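# Clip the loose flower head-down on the dryer

## Task

Take the flower lying on the table and fasten it by its stem to one of the dryer's pegs so it hangs with its head pointing down; no stem may end up bent out of shape, the dryer must still be hanging from its rail at the end, and the flower already clipped there must remain clipped.

## Robot and tools

Robot: two Piper arms, left_arm and right_arm, each ending in a parallel two-finger gripper. Calibrated base positions in the scene frame are left_arm (-0.021, +0.287, 0) m and right_arm (-0.039, -0.327, 0) m, both yawed very slightly. Loose objects may occasionally get nudged by an outside push.

Frame: the scene frame sits at table-top height, halfway between the nominal bases. +x points out over the table, +z up, and left_arm is on the +y side (image left and right do not match these names). Reported hand positions and quaternions use this frame and may be wrong by a few centimetres, especially at long reach. On each gripper the fingers extend along its +z axis and close along its y axis. end_effector_position is the spot between the finger pads, roughly 5 mm short of the tips.

execute_actions(actions, cameras): actions is a list of actions; each action is a list of up to 15 rows, and each row is played for one 1/30 s step. If fewer than 15 rows are given, the final row repeats to fill the 15 steps. Every row is one flat list of 14 numbers, all in [-1, 1], covering both arms even when only one moves: left_arm dx, dy, dz, rx, ry, rz, opening, then right_arm in the same order. dx, dy, dz, rx, ry, rz are offsets, not poses: measured along the scene axes from that arm's Hand target as it stood when the action began (every row counts from that same start, not from the previous row). Scale: 1.0 equals 0.6 m of travel or 180 degrees. rx, ry, rz form one rotation vector, turning about the Hand target's position. Because each new action starts from the current Hand target, sending the same offset again moves further. Six zeros for an arm re-request its present Hand target. opening is absolute, not an offset: +1 fully open (0.070 m), -1 closed; a 0 means half open, so to keep a gripper unchanged resend its current value. Closing fully from open takes at least about 1 s. An empty actions list just returns the full state and images. cameras picks which images come back: omitted, null or ["all"] gives all, [] gives none.

move(target, speed, blend, opening_speed, blocking, cameras): drives each gripper on a straight path. target is one 14-number row laid out as above, or a list of up to 15 such rows; every row in the list is an offset from the same starting Hand targets, not from the row before. speed is m/s, 0.002 to 0.5, default 0.25 (rotation capped at twice that in rad/s), one value or one per target. blend, in metres, rounds corners between listed targets (0 = stop at each). opening_speed (0.2 or more, per second on the -1..+1 scale) ramps finger commands gradually. The whole move is capped at 10 s; paths do not avoid obstacles or the other arm. Openings of later list rows are applied only after all arms stop there. blocking=false returns after about 0.5 s while the move continues. The result adds a move: line, e.g. done, off_target, moving, held or fault, plus limits (paced = commanded pose clipped, held = steps withheld by a check). done/off_target say nothing about contact.

wait(seconds 0 to 10): lets time pass holding the last commands. stop(): brakes a running move. zoom_image(camera, region): region [x0, y0, x1, y1] in pixels, at most 504 by 504, of the latest image of cam_high, cam_low, cam_left_wrist or cam_right_wrist (all 672x504). read_manual(section) returns only licence texts. finished_scene(scene) ends the scene irrevocably; the goal must then hold with the robot idle.

Controller: each step the commanded pose is clipped to within 70 mm and 16 degrees of the measured gripper pose, so one action may fall short. Hand target in results is the last commanded (clipped) pose and the base for the next offsets. A gripper can rest short of it; if so, send the remaining gap as an offset. If an arm is pushing against something, or the clip has dragged its target along, command the target back beyond the gripper.

Results show per-arm end_effector_position, end_effector_quat_wxyz, Hand target, Tool commands, grip_measured (same scale as opening), Joint positions (the final value is finger opening in metres), joint torques (whole drive output, including gravity, noisy), and, for execute_actions, sampled hand positions at some steps. Camera calibrations (K, distortion, world-to-camera transforms) are supplied; fixed cameras may be a couple of degrees and millimetres off, wrist camera views can lag while moving.

Gripping: once the pads touch, command roughly 0.05 below the grip_measured reading for full force, less for a gentler hold. Objects under about 2 mm thick get proportionally less force. Fast closing can squeeze harder than intended.

Avoid: anything leaving the table or being set down off it (fails the task); dropping or releasing moving objects; fast impacts or deep pushes past contact; arms touching each other (a hard hit can fail the scene; a clearance check blocks most but not finger contact). Contact torque limits are 20.2 N m for waist, shoulder and elbow and 7.04 N m for the three wrist joints (whose motors give only about 4 N m, so heavy loads make them yield); reaching a limit halts that arm for 10 s. Motors heat when holding loads, stretched out or pushing unreachably: MOTOR HOT appears at 65 °C, and at 80 °C that arm goes limp for 30 to 60 s or more. Do not route paths close to an arm's own base, and avoid wrist positions near the first joint's axis, since these can flip the shoulder posture. Time spent thinking lets the simulation run on.

Each tool is called as a command line: name --argument value for each argument, lists and objects as JSON in quotes; but a table of rows of numbers goes row by row, as --pt "numbers of a row", without its own name.

## Session

execute_actions --actions '[]'

Scene clock: 0.00 s.
left_arm: end_effector_position=(+0.2501, +0.5786, +0.3790) grip_measured=+0.98 end_effector_quat_wxyz=(+0.531, -0.510, +0.666, +0.119) | right_arm: end_effector_position=(+0.1064, -0.0580, +0.1523) grip_measured=+1.00 end_effector_quat_wxyz=(+0.234, +0.066, +0.968, +0.064)
Joint positions: left_arm=[0.82 1.27 -1.358 0.167 0.602 -0.613 0.069] | right_arm=[1.405 1.46 -1.044 -0.513 1.107 1.737 0.07]
Joint torques (N m): no reading
Hand target: left_arm +0.2501, +0.5786, +0.3790; +0.531, -0.510, +0.666, +0.119 | right_arm +0.1064, -0.0580, +0.1523; +0.234, +0.066, +0.968, +0.064
Tool commands: left_gripper/opening=+1.0 right_gripper/opening=+1.0

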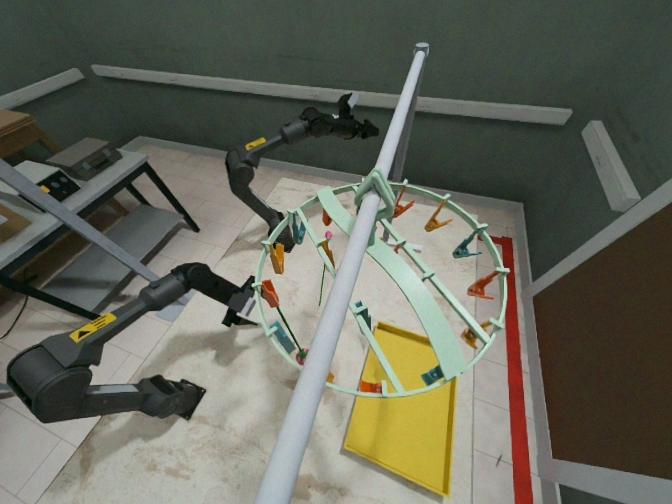

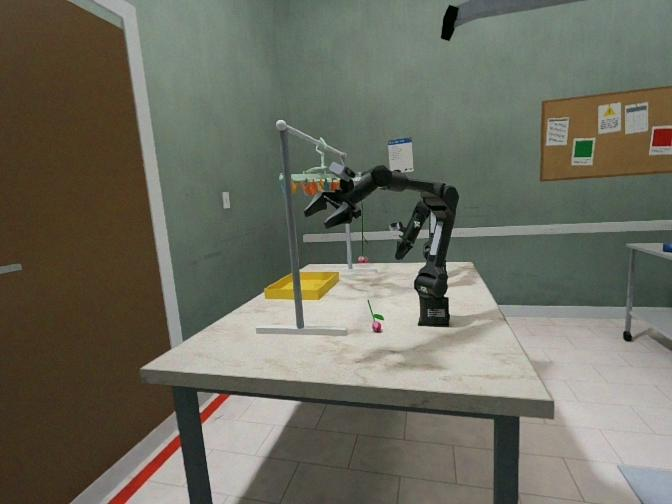

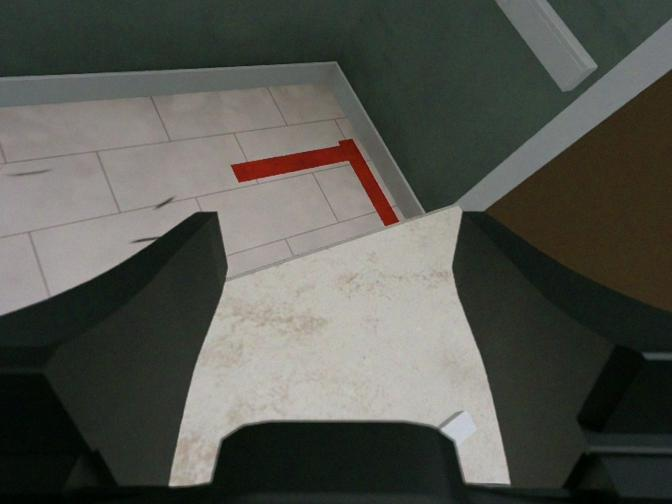

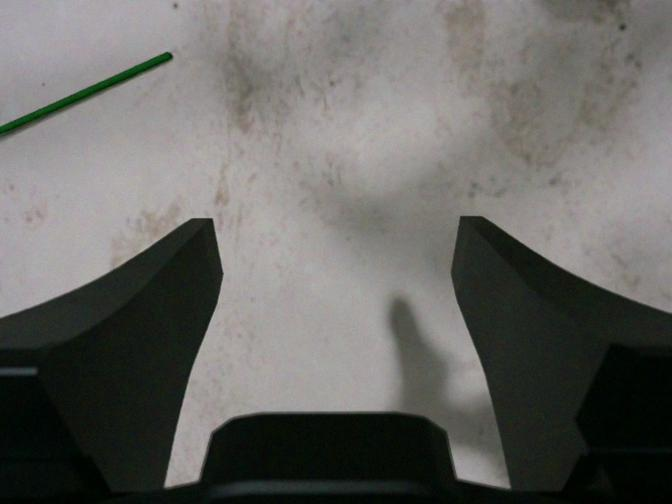

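zoom_image --camera "cam_high" --region '[230, 160, 390, 280]'

zoom_image --camera "cam_high" --region '[230, 280, 390, 400]'

zoom_image --camera "cam_high" --region '[360, 180, 520, 300]'

zoom_image --camera "cam_low" --region '[250, 110, 450, 260]'

zoom_image --camera "cam_low" --region '[250, 230, 450, 380]'

Scaled by 3.150 from the camera's 672x504 image, which has a finer 960x720 frame.

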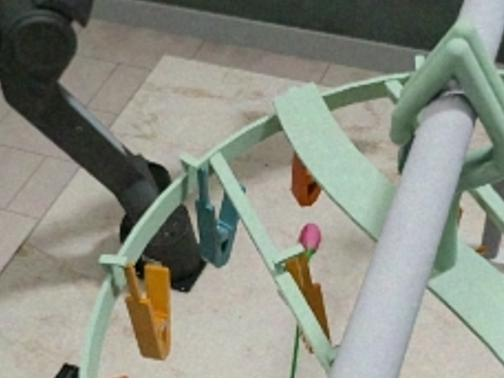

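Scaled by 3.150 from the camera's 672x504 image, which has a finer 960x720 frame.

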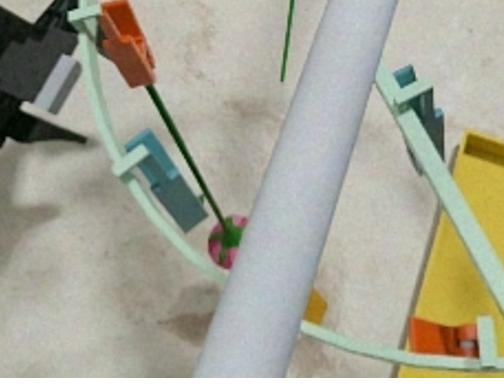

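Scaled by 3.150 from the camera's 672x504 image, which has a finer 960x720 frame.

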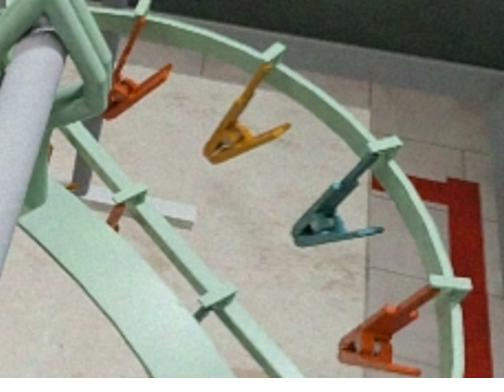

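Scaled by 2.520 from the camera's 672x504 image, which has a finer 960x720 frame.

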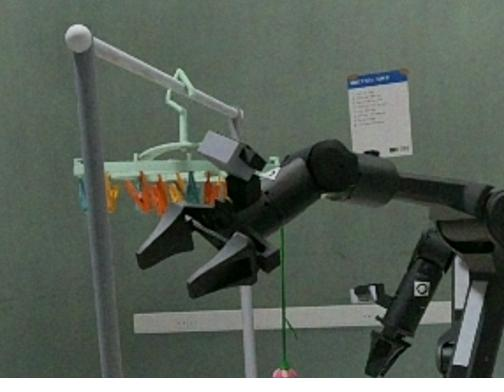

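Scaled by 2.520 from the camera's 672x504 image, which has a finer 960x720 frame.

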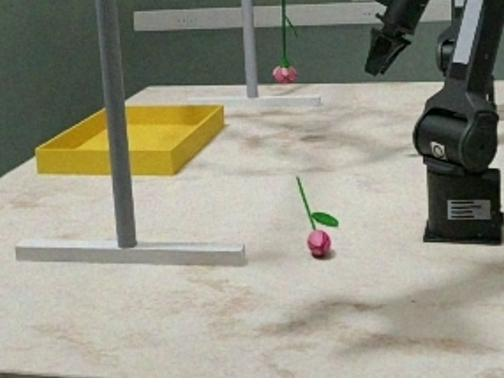

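move --target '[0,0,0,0,0,0,1,0.023,0,0.413,0.031,-0.438,0.108,1]'

Scene clock: 4.73 s.
left_arm: end_effector_position=(+0.2501, +0.5786, +0.3790) grip_measured=+0.98 end_effector_quat_wxyz=(+0.531, -0.510, +0.666, +0.119) | right_arm: end_effector_position=(+0.1204, -0.0581, +0.4008) grip_measured=+1.00 end_effector_quat_wxyz=(+0.719, -0.188, +0.641, +0.193)
Joint positions: left_arm=[0.82 1.27 -1.358 0.167 0.602 -0.613 0.069] | right_arm=[1.761 1.096 -0.861 -1.741 1.231 1.746 0.07]
Joint torques (N m): left_arm=[0.14 -3.04 -3.67 0 -1.01 0.13] | right_arm=[0.46 -2.26 -5.68 -0.82 0.14 0.09]
Hand target: left_arm +0.2501, +0.5786, +0.3790; +0.531, -0.510, +0.666, +0.119 | right_arm +0.1202, -0.0580, +0.4001; +0.776, -0.131, +0.593, +0.170
Off the commanded pose: left_arm 0.000 m, 0 deg | right_arm 0.001 m, 11 deg.
joint read past its limit (right arm) — joint 4 (forearm roll), lower limit.
joint sent to its limit (right arm) — joint 4 (forearm roll), lower limit; joint 5 (wrist pitch), upper limit. The joint targets are off in orientation, not in position.
move: off_target (right_arm)
camera_calibration:
cam_right_wrist: T_world_to_cam=[[0.516811, -0.856097, -0.00221529, -0.111526], [-0.391747, -0.234188, -0.88977, 0.392512], [0.76121, 0.460711, -0.456404, 0.243198], [0, 0, 0, 1]]

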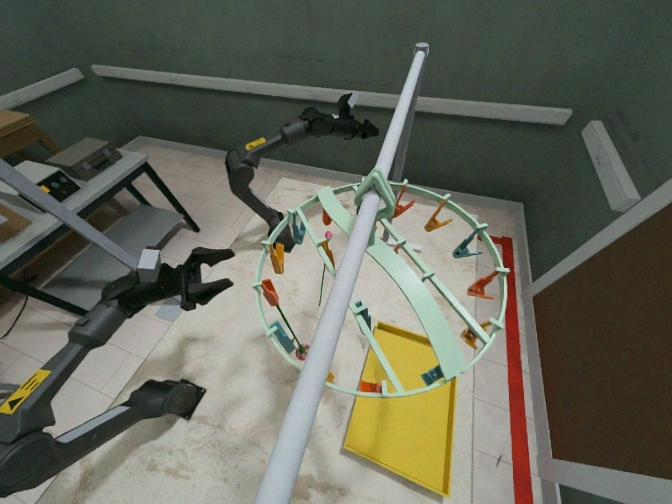

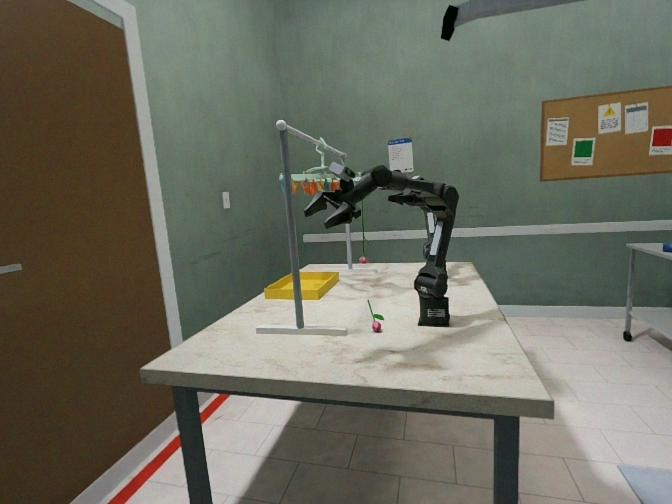

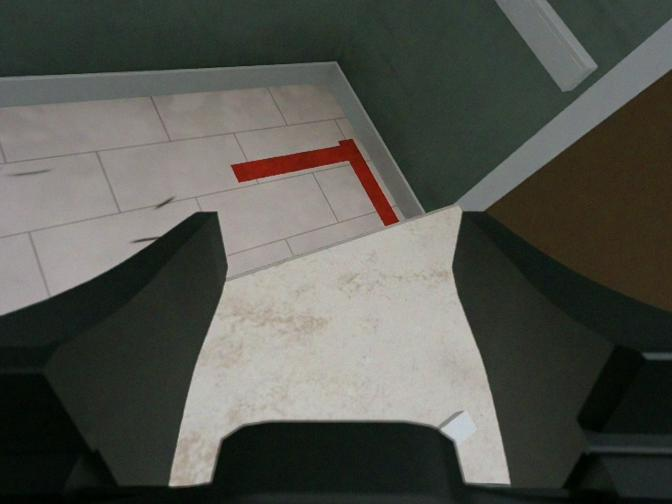

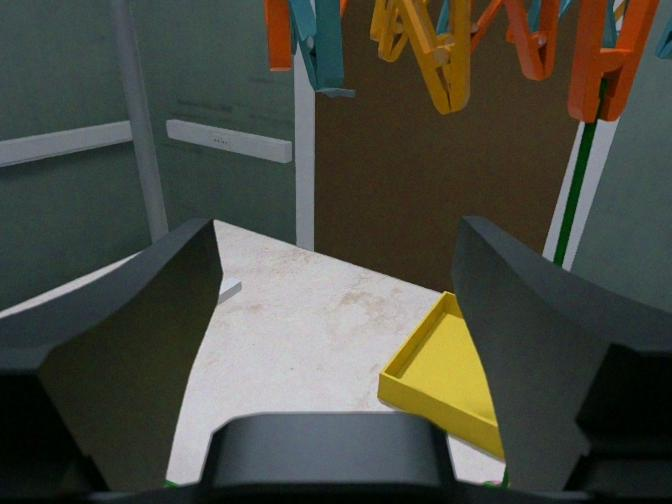

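move --target '[0,0,0,0,0,0,1,-0.03,0,0.15,0,0,0,1]' --cameras '["cam_right_wrist","cam_high"]'

zoom_image --camera "cam_right_wrist" --region '[200, 0, 672, 354]'

Scene clock: 5.73 s.
left_arm: end_effector_position=(+0.2501, +0.5786, +0.3790) grip_measured=+0.98 end_effector_quat_wxyz=(+0.531, -0.510, +0.666, +0.119) | right_arm: end_effector_position=(+0.1025, -0.0577, +0.4902) grip_measured=+1.00 end_effector_quat_wxyz=(+0.746, -0.193, +0.603, +0.209)
Joint positions: left_arm=[0.82 1.27 -1.358 0.167 0.602 -0.613 0.069] | right_arm=[1.837 1.108 -1.146 -1.74 1.231 1.472 0.07]
Joint torques (N m): left_arm=[0.11 -3.03 -3.64 0.01 -1.01 0.12] | right_arm=[0.2 -3.07 -5.64 -0.84 -0.08 0.14]
Hand target: left_arm +0.2501, +0.5786, +0.3790; +0.531, -0.510, +0.666, +0.119 | right_arm +0.1022, -0.0580, +0.4901; +0.776, -0.131, +0.593, +0.170
Off the commanded pose: left_arm 0.000 m, 0 deg | right_arm 0.000 m, 9 deg.
joint read past its limit (right arm) — joint 4 (forearm roll), lower limit.
joint sent to its limit (right arm) — joint 4 (forearm roll), lower limit; joint 5 (wrist pitch), upper limit. The joint targets are off in orientation, not in position.
move: off_target (right_arm)
camera_calibration:
cam_right_wrist: T_world_to_cam=[[0.54466, -0.838587, 0.0108058, -0.11005], [-0.307432, -0.211631, -0.927738, 0.476473], [0.780276, 0.50198, -0.373075, 0.257043], [0, 0, 0, 1]]
Images, in order: cam_high, cam_right_wrist.

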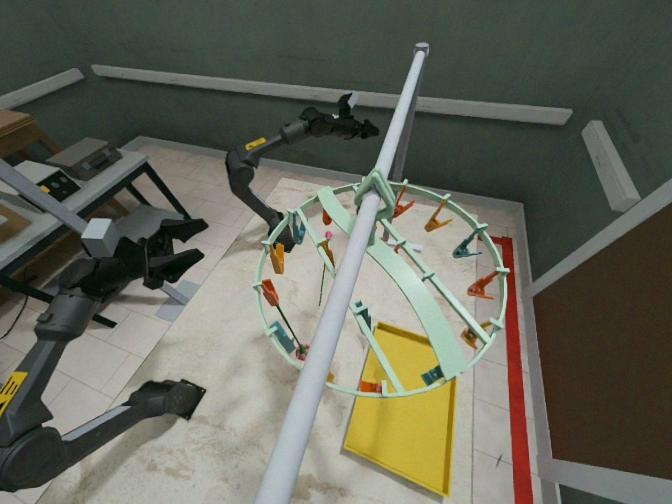

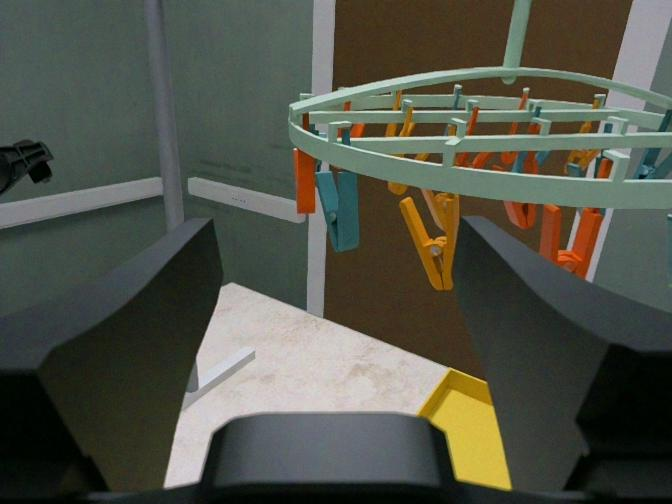

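Scaled by 1.068 from the camera's 672x504 image, which has a finer 960x720 frame.

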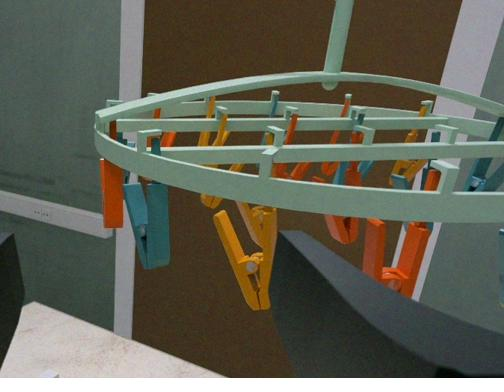

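move --pt "-0.05 -0.548 -0.25 0.202 0.435 -0.715 1 0 0 0 0 0 0 1" --pt "-0.0585 -0.765 -0.432 0.202 0.435 -0.715 1 0 0 0 0 0 0 1"

Scene clock: 13.67 s.
left_arm: end_effector_position=(+0.2147, +0.1192, +0.1191) grip_measured=+0.98 end_effector_quat_wxyz=(+0.008, +0.610, +0.792, -0.001) | right_arm: end_effector_position=(+0.1028, -0.0579, +0.4902) grip_measured=+1.00 end_effector_quat_wxyz=(+0.746, -0.192, +0.603, +0.209)
Joint positions: left_arm=[-0.565 1.585 -1.153 -0.003 1.211 0.698 0.069] | right_arm=[1.836 1.108 -1.146 -1.74 1.231 1.473 0.07]
Joint torques (N m): left_arm=[1.06 -4.84 -2.86 -0.17 0.14 0.21] | right_arm=[1.11 -3.88 -5.59 -0.9 0.11 -0.1]
Hand target: left_arm +0.2150, +0.1196, +0.1198; -0.001, +0.610, +0.793, -0.001 | right_arm +0.1022, -0.0580, +0.4901; +0.776, -0.131, +0.593, +0.170
Off the commanded pose: left_arm 0.001 m, 1 deg | right_arm 0.001 m, 9 deg.
joint sent to its limit (left arm) — joint 5 (wrist pitch), upper limit. The joint targets still meet the commanded pose.
joint sent to its limit (right arm) — joint 4 (forearm roll), lower limit; joint 5 (wrist pitch), upper limit. The joint targets are off in orientation, not in position.
move: off_target (right_arm); limits=paced
camera_calibration:
cam_left_wrist: T_world_to_cam=[[-0.969024, -0.24592, -0.022731, 0.241342], [-0.21502, 0.794813, 0.567484, -0.117139], [-0.121489, 0.554793, -0.823071, 0.178641], [0, 0, 0, 1]]
cam_right_wrist: T_world_to_cam=[[0.54405, -0.838994, 0.00995065, -0.109832], [-0.308023, -0.210742, -0.927744, 0.476636], [0.780469, 0.501674, -0.373084, 0.256884], [0, 0, 0, 1]]

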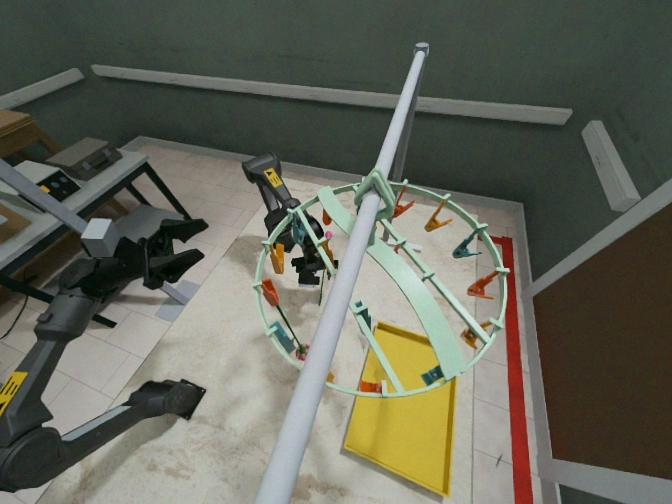

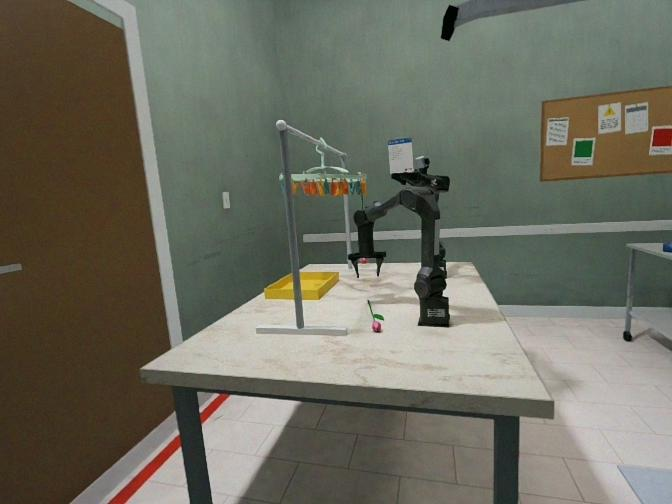

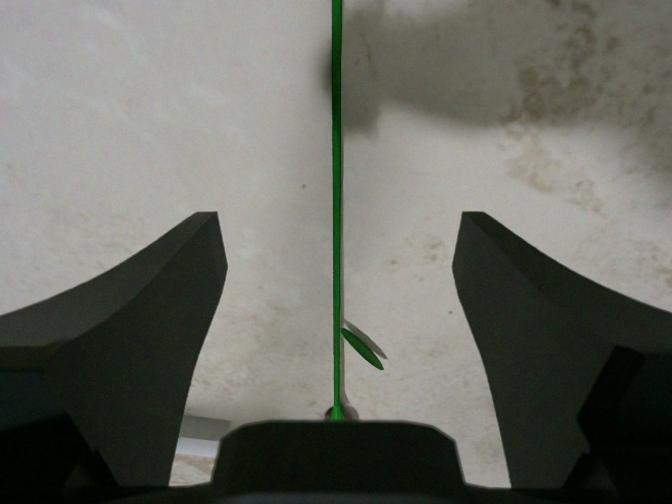

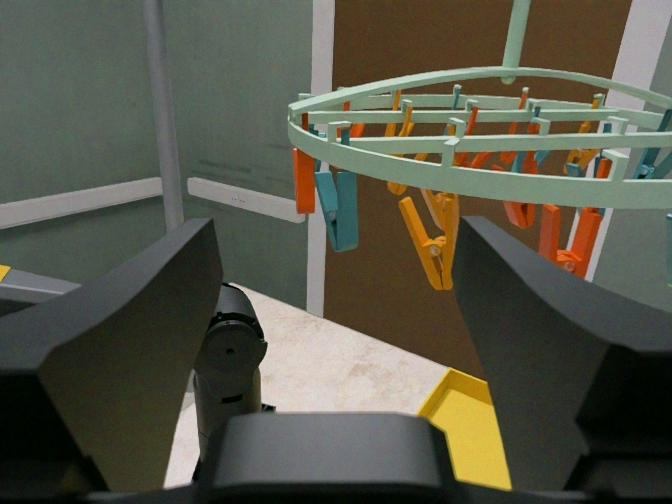

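move --target '[0.012,-0.037,-0.168,0,0,0,1,0,0,0,0,0,0,1]' --speed 0.15 --cameras '["cam_left_wrist","cam_low"]'

zoom_image --camera "cam_low" --region '[320, 220, 440, 340]'

Scene clock: 14.90 s.
left_arm: end_effector_position=(+0.2220, +0.0978, +0.0182) grip_measured=+0.98 end_effector_quat_wxyz=(-0.001, +0.610, +0.793, -0.001) | right_arm: end_effector_position=(+0.1028, -0.0579, +0.4902) grip_measured=+1.00 end_effector_quat_wxyz=(+0.746, -0.192, +0.603, +0.209)
Joint positions: left_arm=[-0.609 1.812 -1.009 -0.003 0.858 0.654 0.069] | right_arm=[1.836 1.108 -1.146 -1.74 1.231 1.473 0.07]
Joint torques (N m): left_arm=[-0.24 -5.57 -2.93 -0.21 -0.03 0.06] | right_arm=[1.26 -2.91 -6.54 -0.93 0.09 0.02]
Hand target: left_arm +0.2222, +0.0974, +0.0190; -0.001, +0.610, +0.793, -0.001 | right_arm +0.1022, -0.0580, +0.4901; +0.776, -0.131, +0.593, +0.170
Off the commanded pose: left_arm 0.001 m, 0 deg | right_arm 0.001 m, 9 deg.
joint sent to its limit (right arm) — joint 4 (forearm roll), lower limit; joint 5 (wrist pitch), upper limit. The joint targets are off in orientation, not in position.
move: off_target (right_arm)
camera_calibration:
cam_left_wrist: T_world_to_cam=[[-0.968926, -0.247082, -0.011488, 0.240722], [-0.207885, 0.788287, 0.579126, -0.0425021], [-0.134036, 0.563519, -0.815157, 0.110148], [0, 0, 0, 1]]
Images, in order: cam_low, cam_left_wrist.

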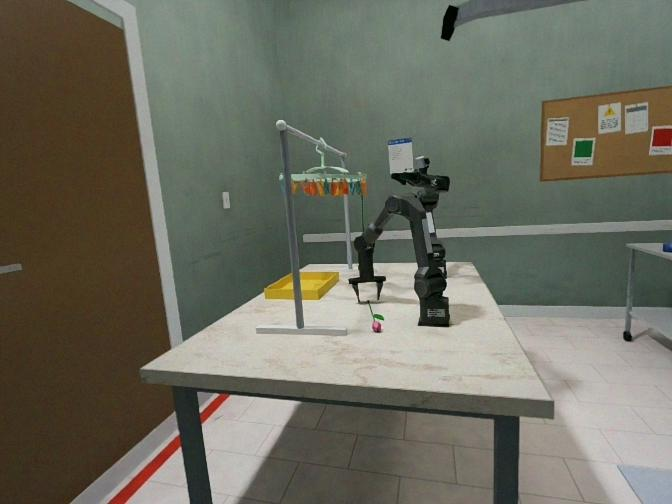

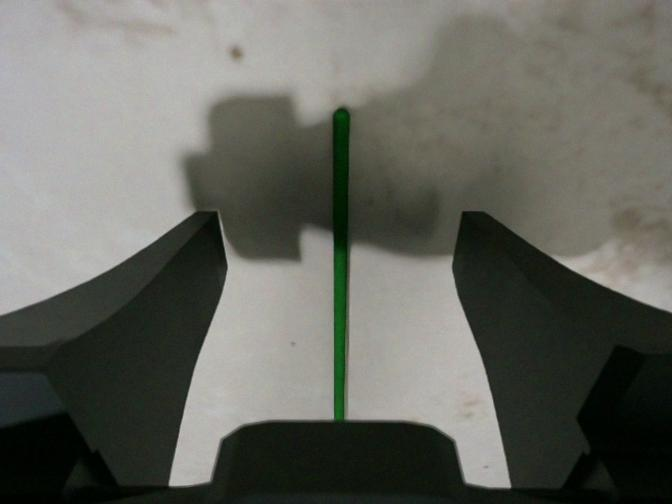

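Scaled by 4.200 from the camera's 672x504 image, which has a finer 960x720 frame.

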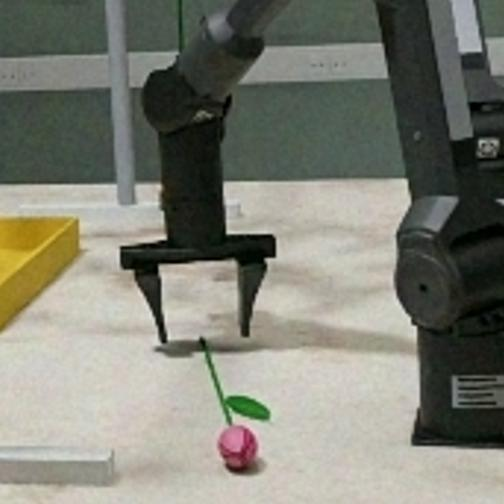

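move --target '[0,0,-0.02,0,0,0,1,0,0,0,0,0,0,1]' --speed 0.03 --cameras '["cam_left_wrist"]'

move --target '[0,0,0,0,0,0,-1,0,0,0,0,0,0,1]' --opening_speed 1.2 --cameras '["cam_left_wrist"]'

Scene clock: 15.73 s.
left_arm: end_effector_position=(+0.2224, +0.0975, +0.0070) grip_measured=+0.98 end_effector_quat_wxyz=(+0.000, +0.610, +0.793, -0.001) | right_arm: end_effector_position=(+0.1028, -0.0579, +0.4902) grip_measured=+1.00 end_effector_quat_wxyz=(+0.746, -0.192, +0.603, +0.209)
Joint positions: left_arm=[-0.609 1.837 -0.991 -0.003 0.813 0.654 0.069] | right_arm=[1.836 1.108 -1.146 -1.74 1.231 1.473 0.07]
Joint torques (N m): left_arm=[0.32 -4.77 -2.1 -0.29 -0.17 0.2] | right_arm=[1 -3.47 -5.74 -0.93 0.11 0.05]
Hand target: left_arm +0.2222, +0.0974, +0.0070; -0.001, +0.610, +0.793, -0.001 | right_arm +0.1022, -0.0580, +0.4901; +0.776, -0.131, +0.593, +0.170
Off the commanded pose: left_arm 0.000 m, 0 deg | right_arm 0.001 m, 9 deg.
joint sent to its limit (right arm) — joint 4 (forearm roll), lower limit; joint 5 (wrist pitch), upper limit. The joint targets are off in orientation, not in position.
move: off_target (right_arm)
camera_calibration:
cam_left_wrist: T_world_to_cam=[[-0.968881, -0.247182, -0.0130922, 0.240952], [-0.209126, 0.789125, 0.577536, -0.0354896], [-0.132425, 0.562301, -0.816261, 0.101058], [0, 0, 0, 1]]
Images, in order: cam_left_wrist.

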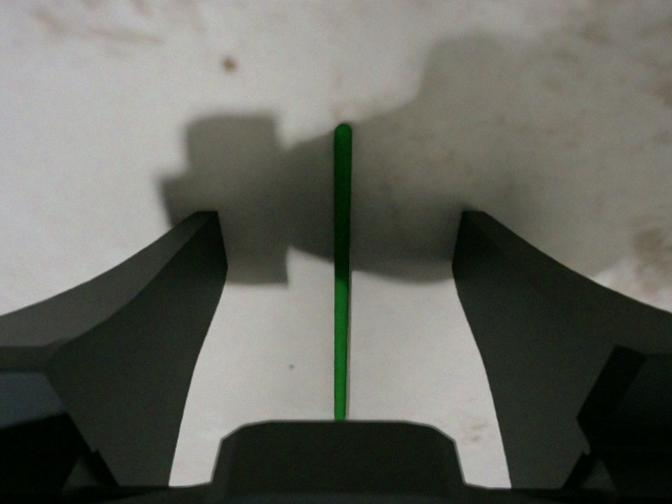

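Scene clock: 17.60 s.
left_arm: end_effector_position=(+0.2224, +0.0975, +0.0070) grip_measured=-0.90 end_effector_quat_wxyz=(+0.000, +0.610, +0.793, -0.001) | right_arm: end_effector_position=(+0.1028, -0.0579, +0.4902) grip_measured=+1.00 end_effector_quat_wxyz=(+0.746, -0.192, +0.603, +0.209)
Joint positions: left_arm=[-0.609 1.837 -0.991 -0.003 0.813 0.654 0.003] | right_arm=[1.836 1.108 -1.146 -1.74 1.231 1.473 0.07]
Joint torques (N m): left_arm=[0.87 -5.63 -2.81 -0.27 -0.03 0.21] | right_arm=[1.1 -3.66 -5.52 -1.01 0.15 -0.11]
Hand target: left_arm +0.2222, +0.0974, +0.0070; -0.001, +0.610, +0.793, -0.001 | right_arm +0.1022, -0.0580, +0.4901; +0.776, -0.131, +0.593, +0.170
Off the commanded pose: left_arm 0.000 m, 0 deg | right_arm 0.001 m, 9 deg.
joint sent to its limit (right arm) — joint 4 (forearm roll), lower limit; joint 5 (wrist pitch), upper limit. The joint targets are off in orientation, not in position.
move: off_target (right_arm)
camera_calibration:
cam_left_wrist: T_world_to_cam=[[-0.968881, -0.247182, -0.0130922, 0.240952], [-0.209126, 0.789125, 0.577536, -0.0354896], [-0.132425, 0.562301, -0.816261, 0.101058], [0, 0, 0, 1]]
Images, in order: cam_left_wrist.

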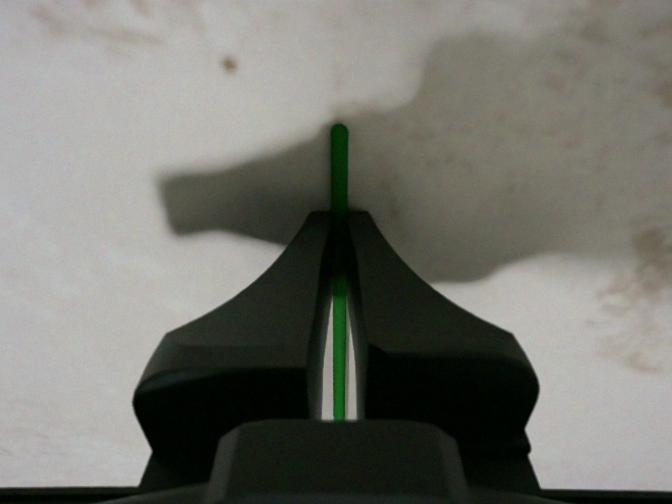

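move --pt "-0.07 0.038 0.155 0 0 0 -1 0 0 0 0 0 0 1" --pt "-0.062 -0.112 0.555 -0.451 -0.224 0.101 -1 0 0 0 0 0 0 1" --speed 0.16 --blend 0.03

Scene clock: 24.30 s.
left_arm: end_effector_position=(+0.1846, +0.0303, +0.3409) grip_measured=-0.90 end_effector_quat_wxyz=(+0.600, +0.327, +0.668, -0.295) | right_arm: end_effector_position=(+0.1028, -0.0579, +0.4902) grip_measured=+1.00 end_effector_quat_wxyz=(+0.746, -0.192, +0.603, +0.209)
Joint positions: left_arm=[-0.809 0.908 -0.713 -1.622 0.052 1.626 0.003] | right_arm=[1.836 1.108 -1.146 -1.74 1.231 1.473 0.07]
Joint torques (N m): left_arm=[0.89 -0.66 -3.33 -0.04 -0.06 0] | right_arm=[1.05 -3.68 -6.8 -1.01 0.08 0.02]
Hand target: left_arm +0.1850, +0.0302, +0.3400; +0.636, +0.310, +0.634, -0.311 | right_arm +0.1022, -0.0580, +0.4901; +0.776, -0.131, +0.593, +0.170
Off the commanded pose: left_arm 0.001 m, 6 deg | right_arm 0.001 m, 9 deg.
joint sent to its limit (right arm) — joint 4 (forearm roll), lower limit; joint 5 (wrist pitch), upper limit. The joint targets are off in orientation, not in position.
move: off_target (left_arm, right_arm)
camera_calibration:
cam_left_wrist: T_world_to_cam=[[-0.78184, -0.623402, -0.0097735, 0.167811], [-0.406136, 0.521124, -0.750655, 0.314038], [0.473053, -0.582923, -0.660622, 0.276186], [0, 0, 0, 1]]
cam_right_wrist: T_world_to_cam=[[0.54405, -0.838994, 0.00995065, -0.109832], [-0.308023, -0.210742, -0.927744, 0.476636], [0.780469, 0.501674, -0.373084, 0.256884], [0, 0, 0, 1]]

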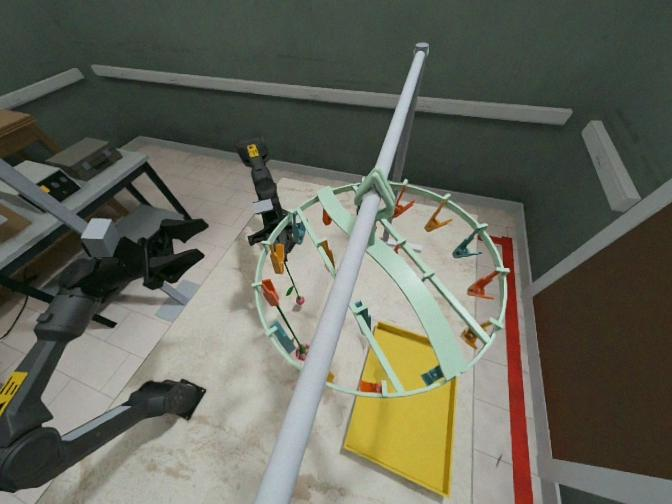

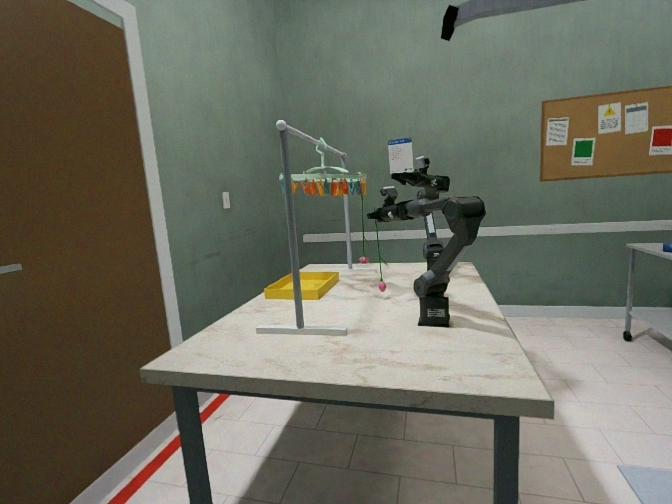

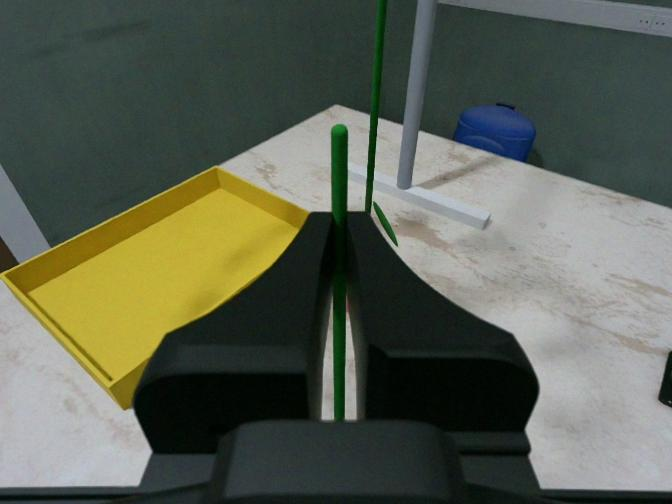

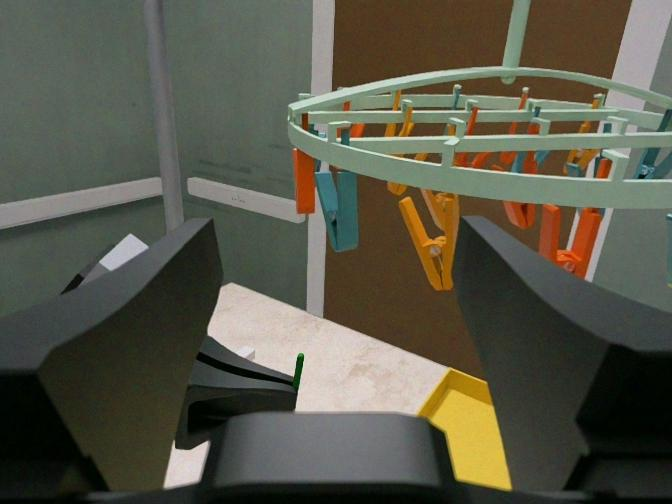

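move --target '[0,0,0,0,0,0,-1,0.105,-0.007,-0.058,-0.014,0.037,-0.038,0.6]' --speed 0.12

zoom_image --camera "cam_right_wrist" --region '[200, 0, 560, 300]'

Scene clock: 26.23 s.
left_arm: end_effector_position=(+0.1849, +0.0304, +0.3405) grip_measured=-0.90 end_effector_quat_wxyz=(+0.600, +0.333, +0.661, -0.304) | right_arm: end_effector_position=(+0.1660, -0.0622, +0.4548) grip_measured=+0.60 end_effector_quat_wxyz=(+0.744, -0.116, +0.646, +0.129)
Joint positions: left_arm=[-0.757 0.91 -0.704 -1.737 0.13 1.748 0.003] | right_arm=[1.583 1.218 -1.133 -1.718 1.231 1.613 0.056]
Joint torques (N m): left_arm=[0.81 -0.71 -3.43 -0.32 0.18 0.2] | right_arm=[1.15 -5.1 -6.9 -0.87 0.15 -0.1]
Hand target: left_arm +0.1850, +0.0302, +0.3400; +0.636, +0.310, +0.634, -0.311 | right_arm +0.1652, -0.0622, +0.4553; +0.746, -0.102, +0.647, +0.118
Off the commanded pose: left_arm 0.001 m, 6 deg | right_arm 0.001 m, 2 deg.
joint sent to its limit (left arm) — joint 4 (forearm roll), lower limit. The joint targets are off in orientation, not in position.
joint sent to its limit (right arm) — joint 5 (wrist pitch), upper limit. The joint targets still meet the commanded pose.
move: off_target (left_arm)
camera_calibration:
cam_left_wrist: T_world_to_cam=[[-0.796758, -0.604238, -0.00859886, 0.169841], [-0.389893, 0.524887, -0.756622, 0.312716], [0.461693, -0.599492, -0.653796, 0.276162], [0, 0, 0, 1]]
cam_right_wrist: T_world_to_cam=[[0.340161, -0.940176, -0.0189454, -0.106785], [-0.408991, -0.129774, -0.903264, 0.473005], [0.846769, 0.315003, -0.428668, 0.199139], [0, 0, 0, 1]]

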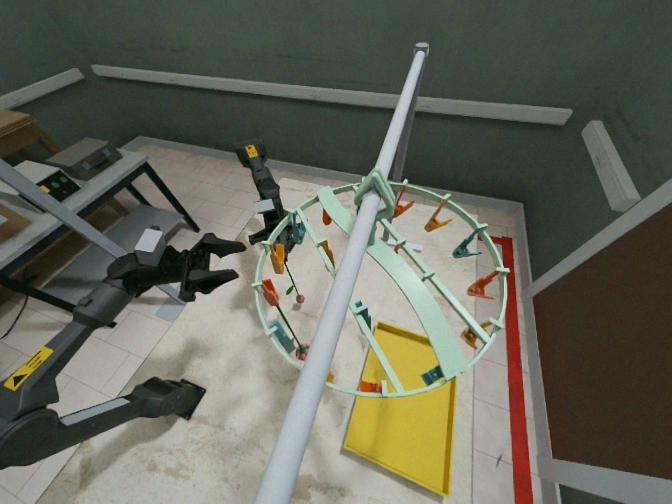

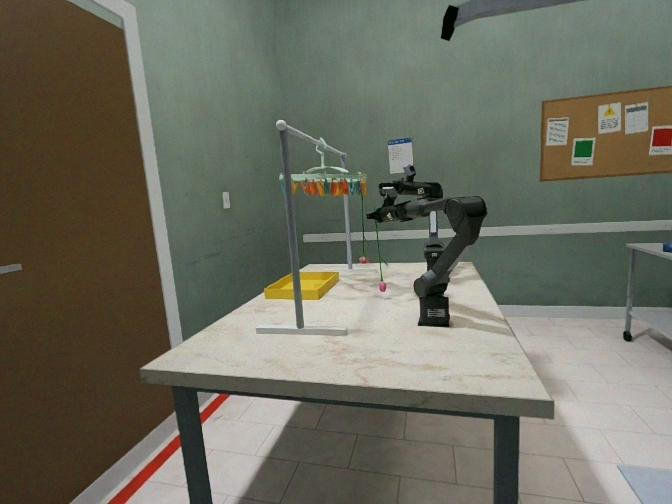

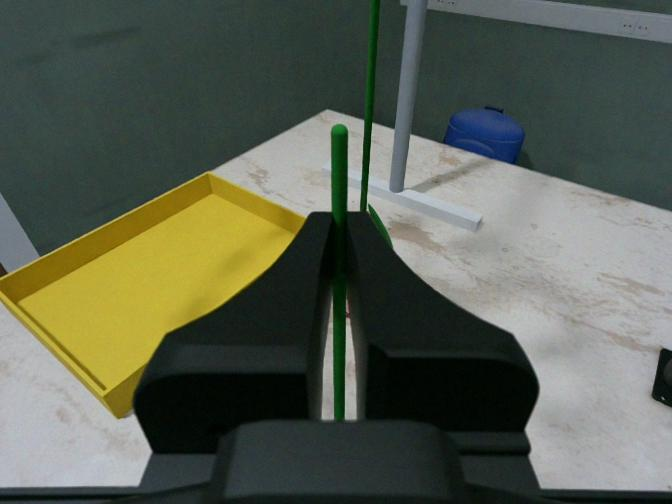

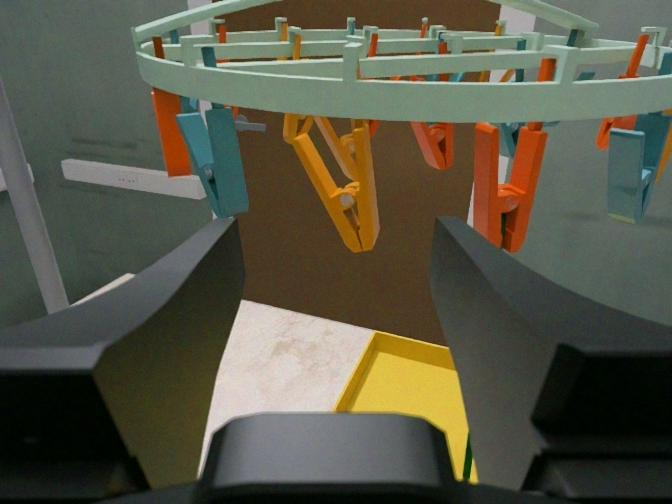

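Scaled by 1.400 from the camera's 672x504 image, which has a finer 960x720 frame.

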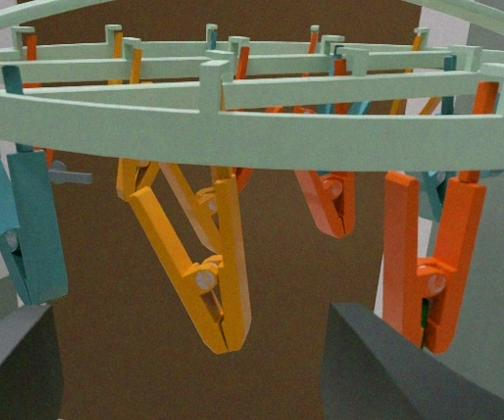

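move --target '[0,0,0,0,0,0,-1,0.068,0.022,0.010,0,0,0,0.6]' --speed 0.1 --cameras '["cam_right_wrist"]'

Scene clock: 27.30 s.
left_arm: end_effector_position=(+0.1849, +0.0304, +0.3405) grip_measured=-0.90 end_effector_quat_wxyz=(+0.600, +0.333, +0.661, -0.304) | right_arm: end_effector_position=(+0.2062, -0.0485, +0.4612) grip_measured=+0.60 end_effector_quat_wxyz=(+0.746, -0.103, +0.648, +0.118)
Joint positions: left_arm=[-0.757 0.91 -0.704 -1.737 0.13 1.748 0.003] | right_arm=[1.405 1.305 -1.227 -1.725 1.088 1.634 0.056]
Joint torques (N m): left_arm=[0.36 -0.89 -3.43 -0.3 0.13 0.2] | right_arm=[1.32 -6.07 -5.72 -0.93 0.19 -0.03]
Hand target: left_arm +0.1850, +0.0302, +0.3400; +0.636, +0.310, +0.634, -0.311 | right_arm +0.2060, -0.0490, +0.4613; +0.746, -0.102, +0.647, +0.118
Off the commanded pose: left_arm 0.001 m, 6 deg | right_arm 0.000 m, 0 deg.
joint sent to its limit (left arm) — joint 4 (forearm roll), lower limit. The joint targets are off in orientation, not in position.
move: off_target (left_arm)
camera_calibration:
cam_right_wrist: T_world_to_cam=[[0.307889, -0.951113, -0.0242602, -0.098935], [-0.41391, -0.110942, -0.903532, 0.49905], [0.85667, 0.28823, -0.427833, 0.159854], [0, 0, 0, 1]]
Images, in order: cam_right_wrist.

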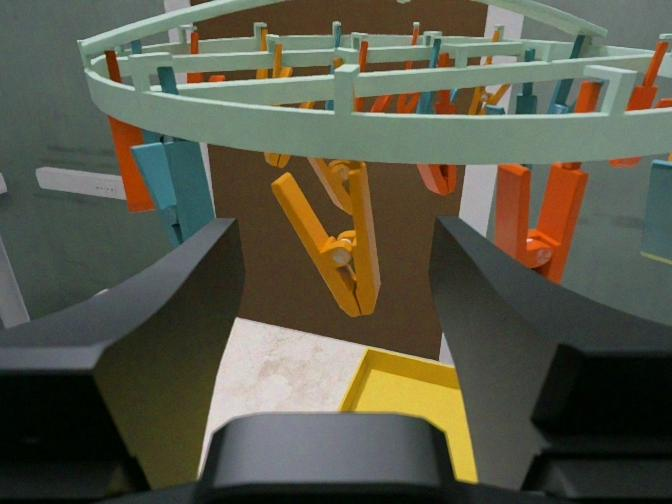

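move --target '[0,0,0,0,0,0,-1,0.057,0.021,0.0,0,0,0,0.6]' --speed 0.08

zoom_image --camera "cam_high" --region '[220, 220, 340, 310]'

zoom_image --camera "cam_low" --region '[320, 150, 440, 240]'

Scene clock: 28.30 s.
left_arm: end_effector_position=(+0.1849, +0.0304, +0.3405) grip_measured=-0.90 end_effector_quat_wxyz=(+0.600, +0.333, +0.661, -0.304) | right_arm: end_effector_position=(+0.2406, -0.0361, +0.4611) grip_measured=+0.60 end_effector_quat_wxyz=(+0.746, -0.103, +0.648, +0.118)
Joint positions: left_arm=[-0.757 0.91 -0.704 -1.737 0.13 1.748 0.003] | right_arm=[1.269 1.376 -1.291 -1.74 0.956 1.666 0.056]
Joint torques (N m): left_arm=[-0.08 -1.15 -3.45 -0.28 0.09 0.21] | right_arm=[1.04 -7.13 -6.08 -0.81 0.19 0.01]
Hand target: left_arm +0.1850, +0.0302, +0.3400; +0.636, +0.310, +0.634, -0.311 | right_arm +0.2402, -0.0364, +0.4613; +0.746, -0.102, +0.647, +0.118
Off the commanded pose: left_arm 0.001 m, 6 deg | right_arm 0.000 m, 0 deg.
joint sent to its limit (left arm) — joint 4 (forearm roll), lower limit. The joint targets are off in orientation, not in position.
joint sent to its limit (right arm) — joint 4 (forearm roll), lower limit. The joint targets still meet the commanded pose.
move: off_target (left_arm)
camera_calibration:
cam_left_wrist: T_world_to_cam=[[-0.796758, -0.604238, -0.00859886, 0.169841], [-0.389893, 0.524887, -0.756622, 0.312716], [0.461693, -0.599492, -0.653796, 0.276162], [0, 0, 0, 1]]
cam_right_wrist: T_world_to_cam=[[0.307258, -0.95133, -0.0237657, -0.0978358], [-0.414659, -0.111363, -0.903137, 0.51458], [0.856534, 0.28735, -0.428694, 0.127164], [0, 0, 0, 1]]

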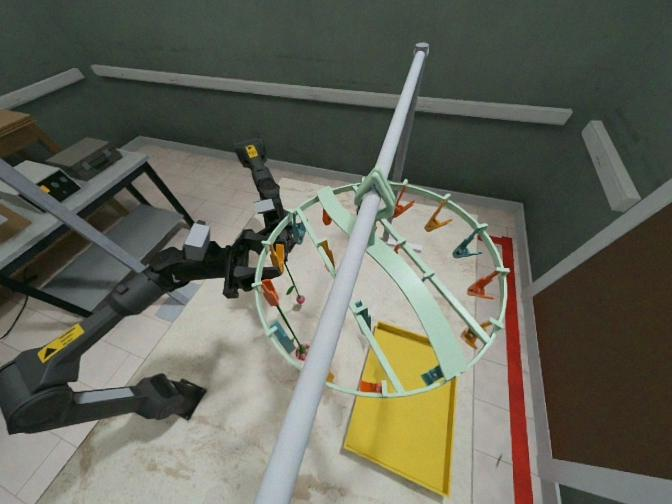

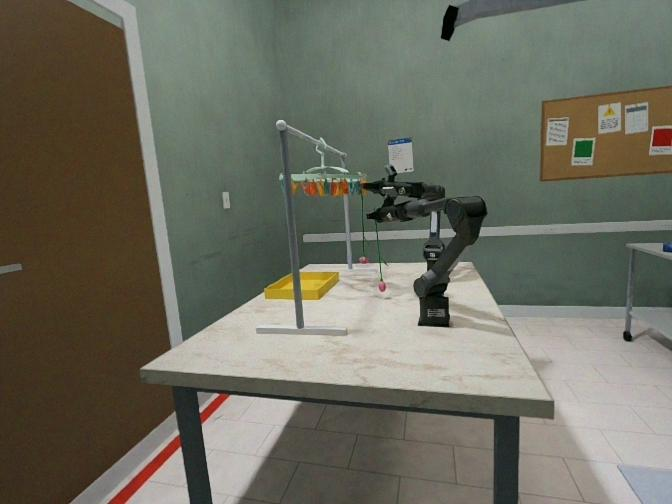

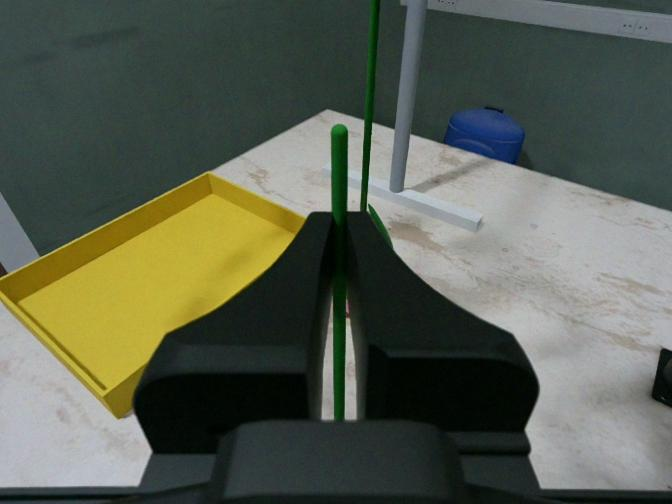

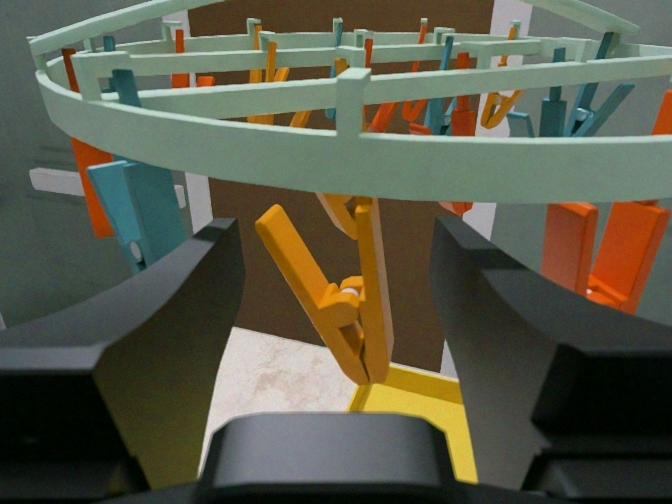

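Scaled by 4.200 from the camera's 672x504 image, which has a finer 960x720 frame.

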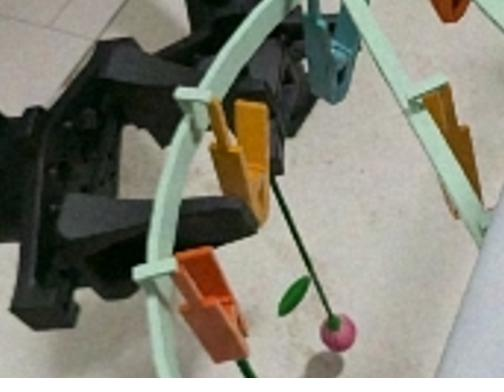

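Scaled by 4.200 from the camera's 672x504 image, which has a finer 960x720 frame.

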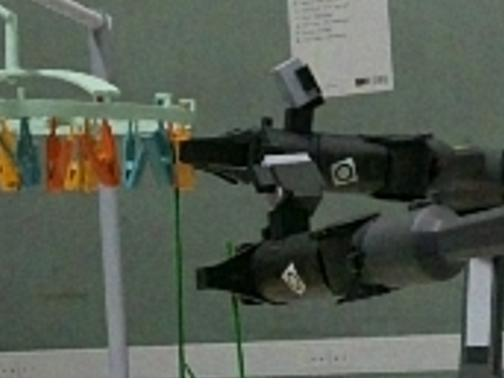

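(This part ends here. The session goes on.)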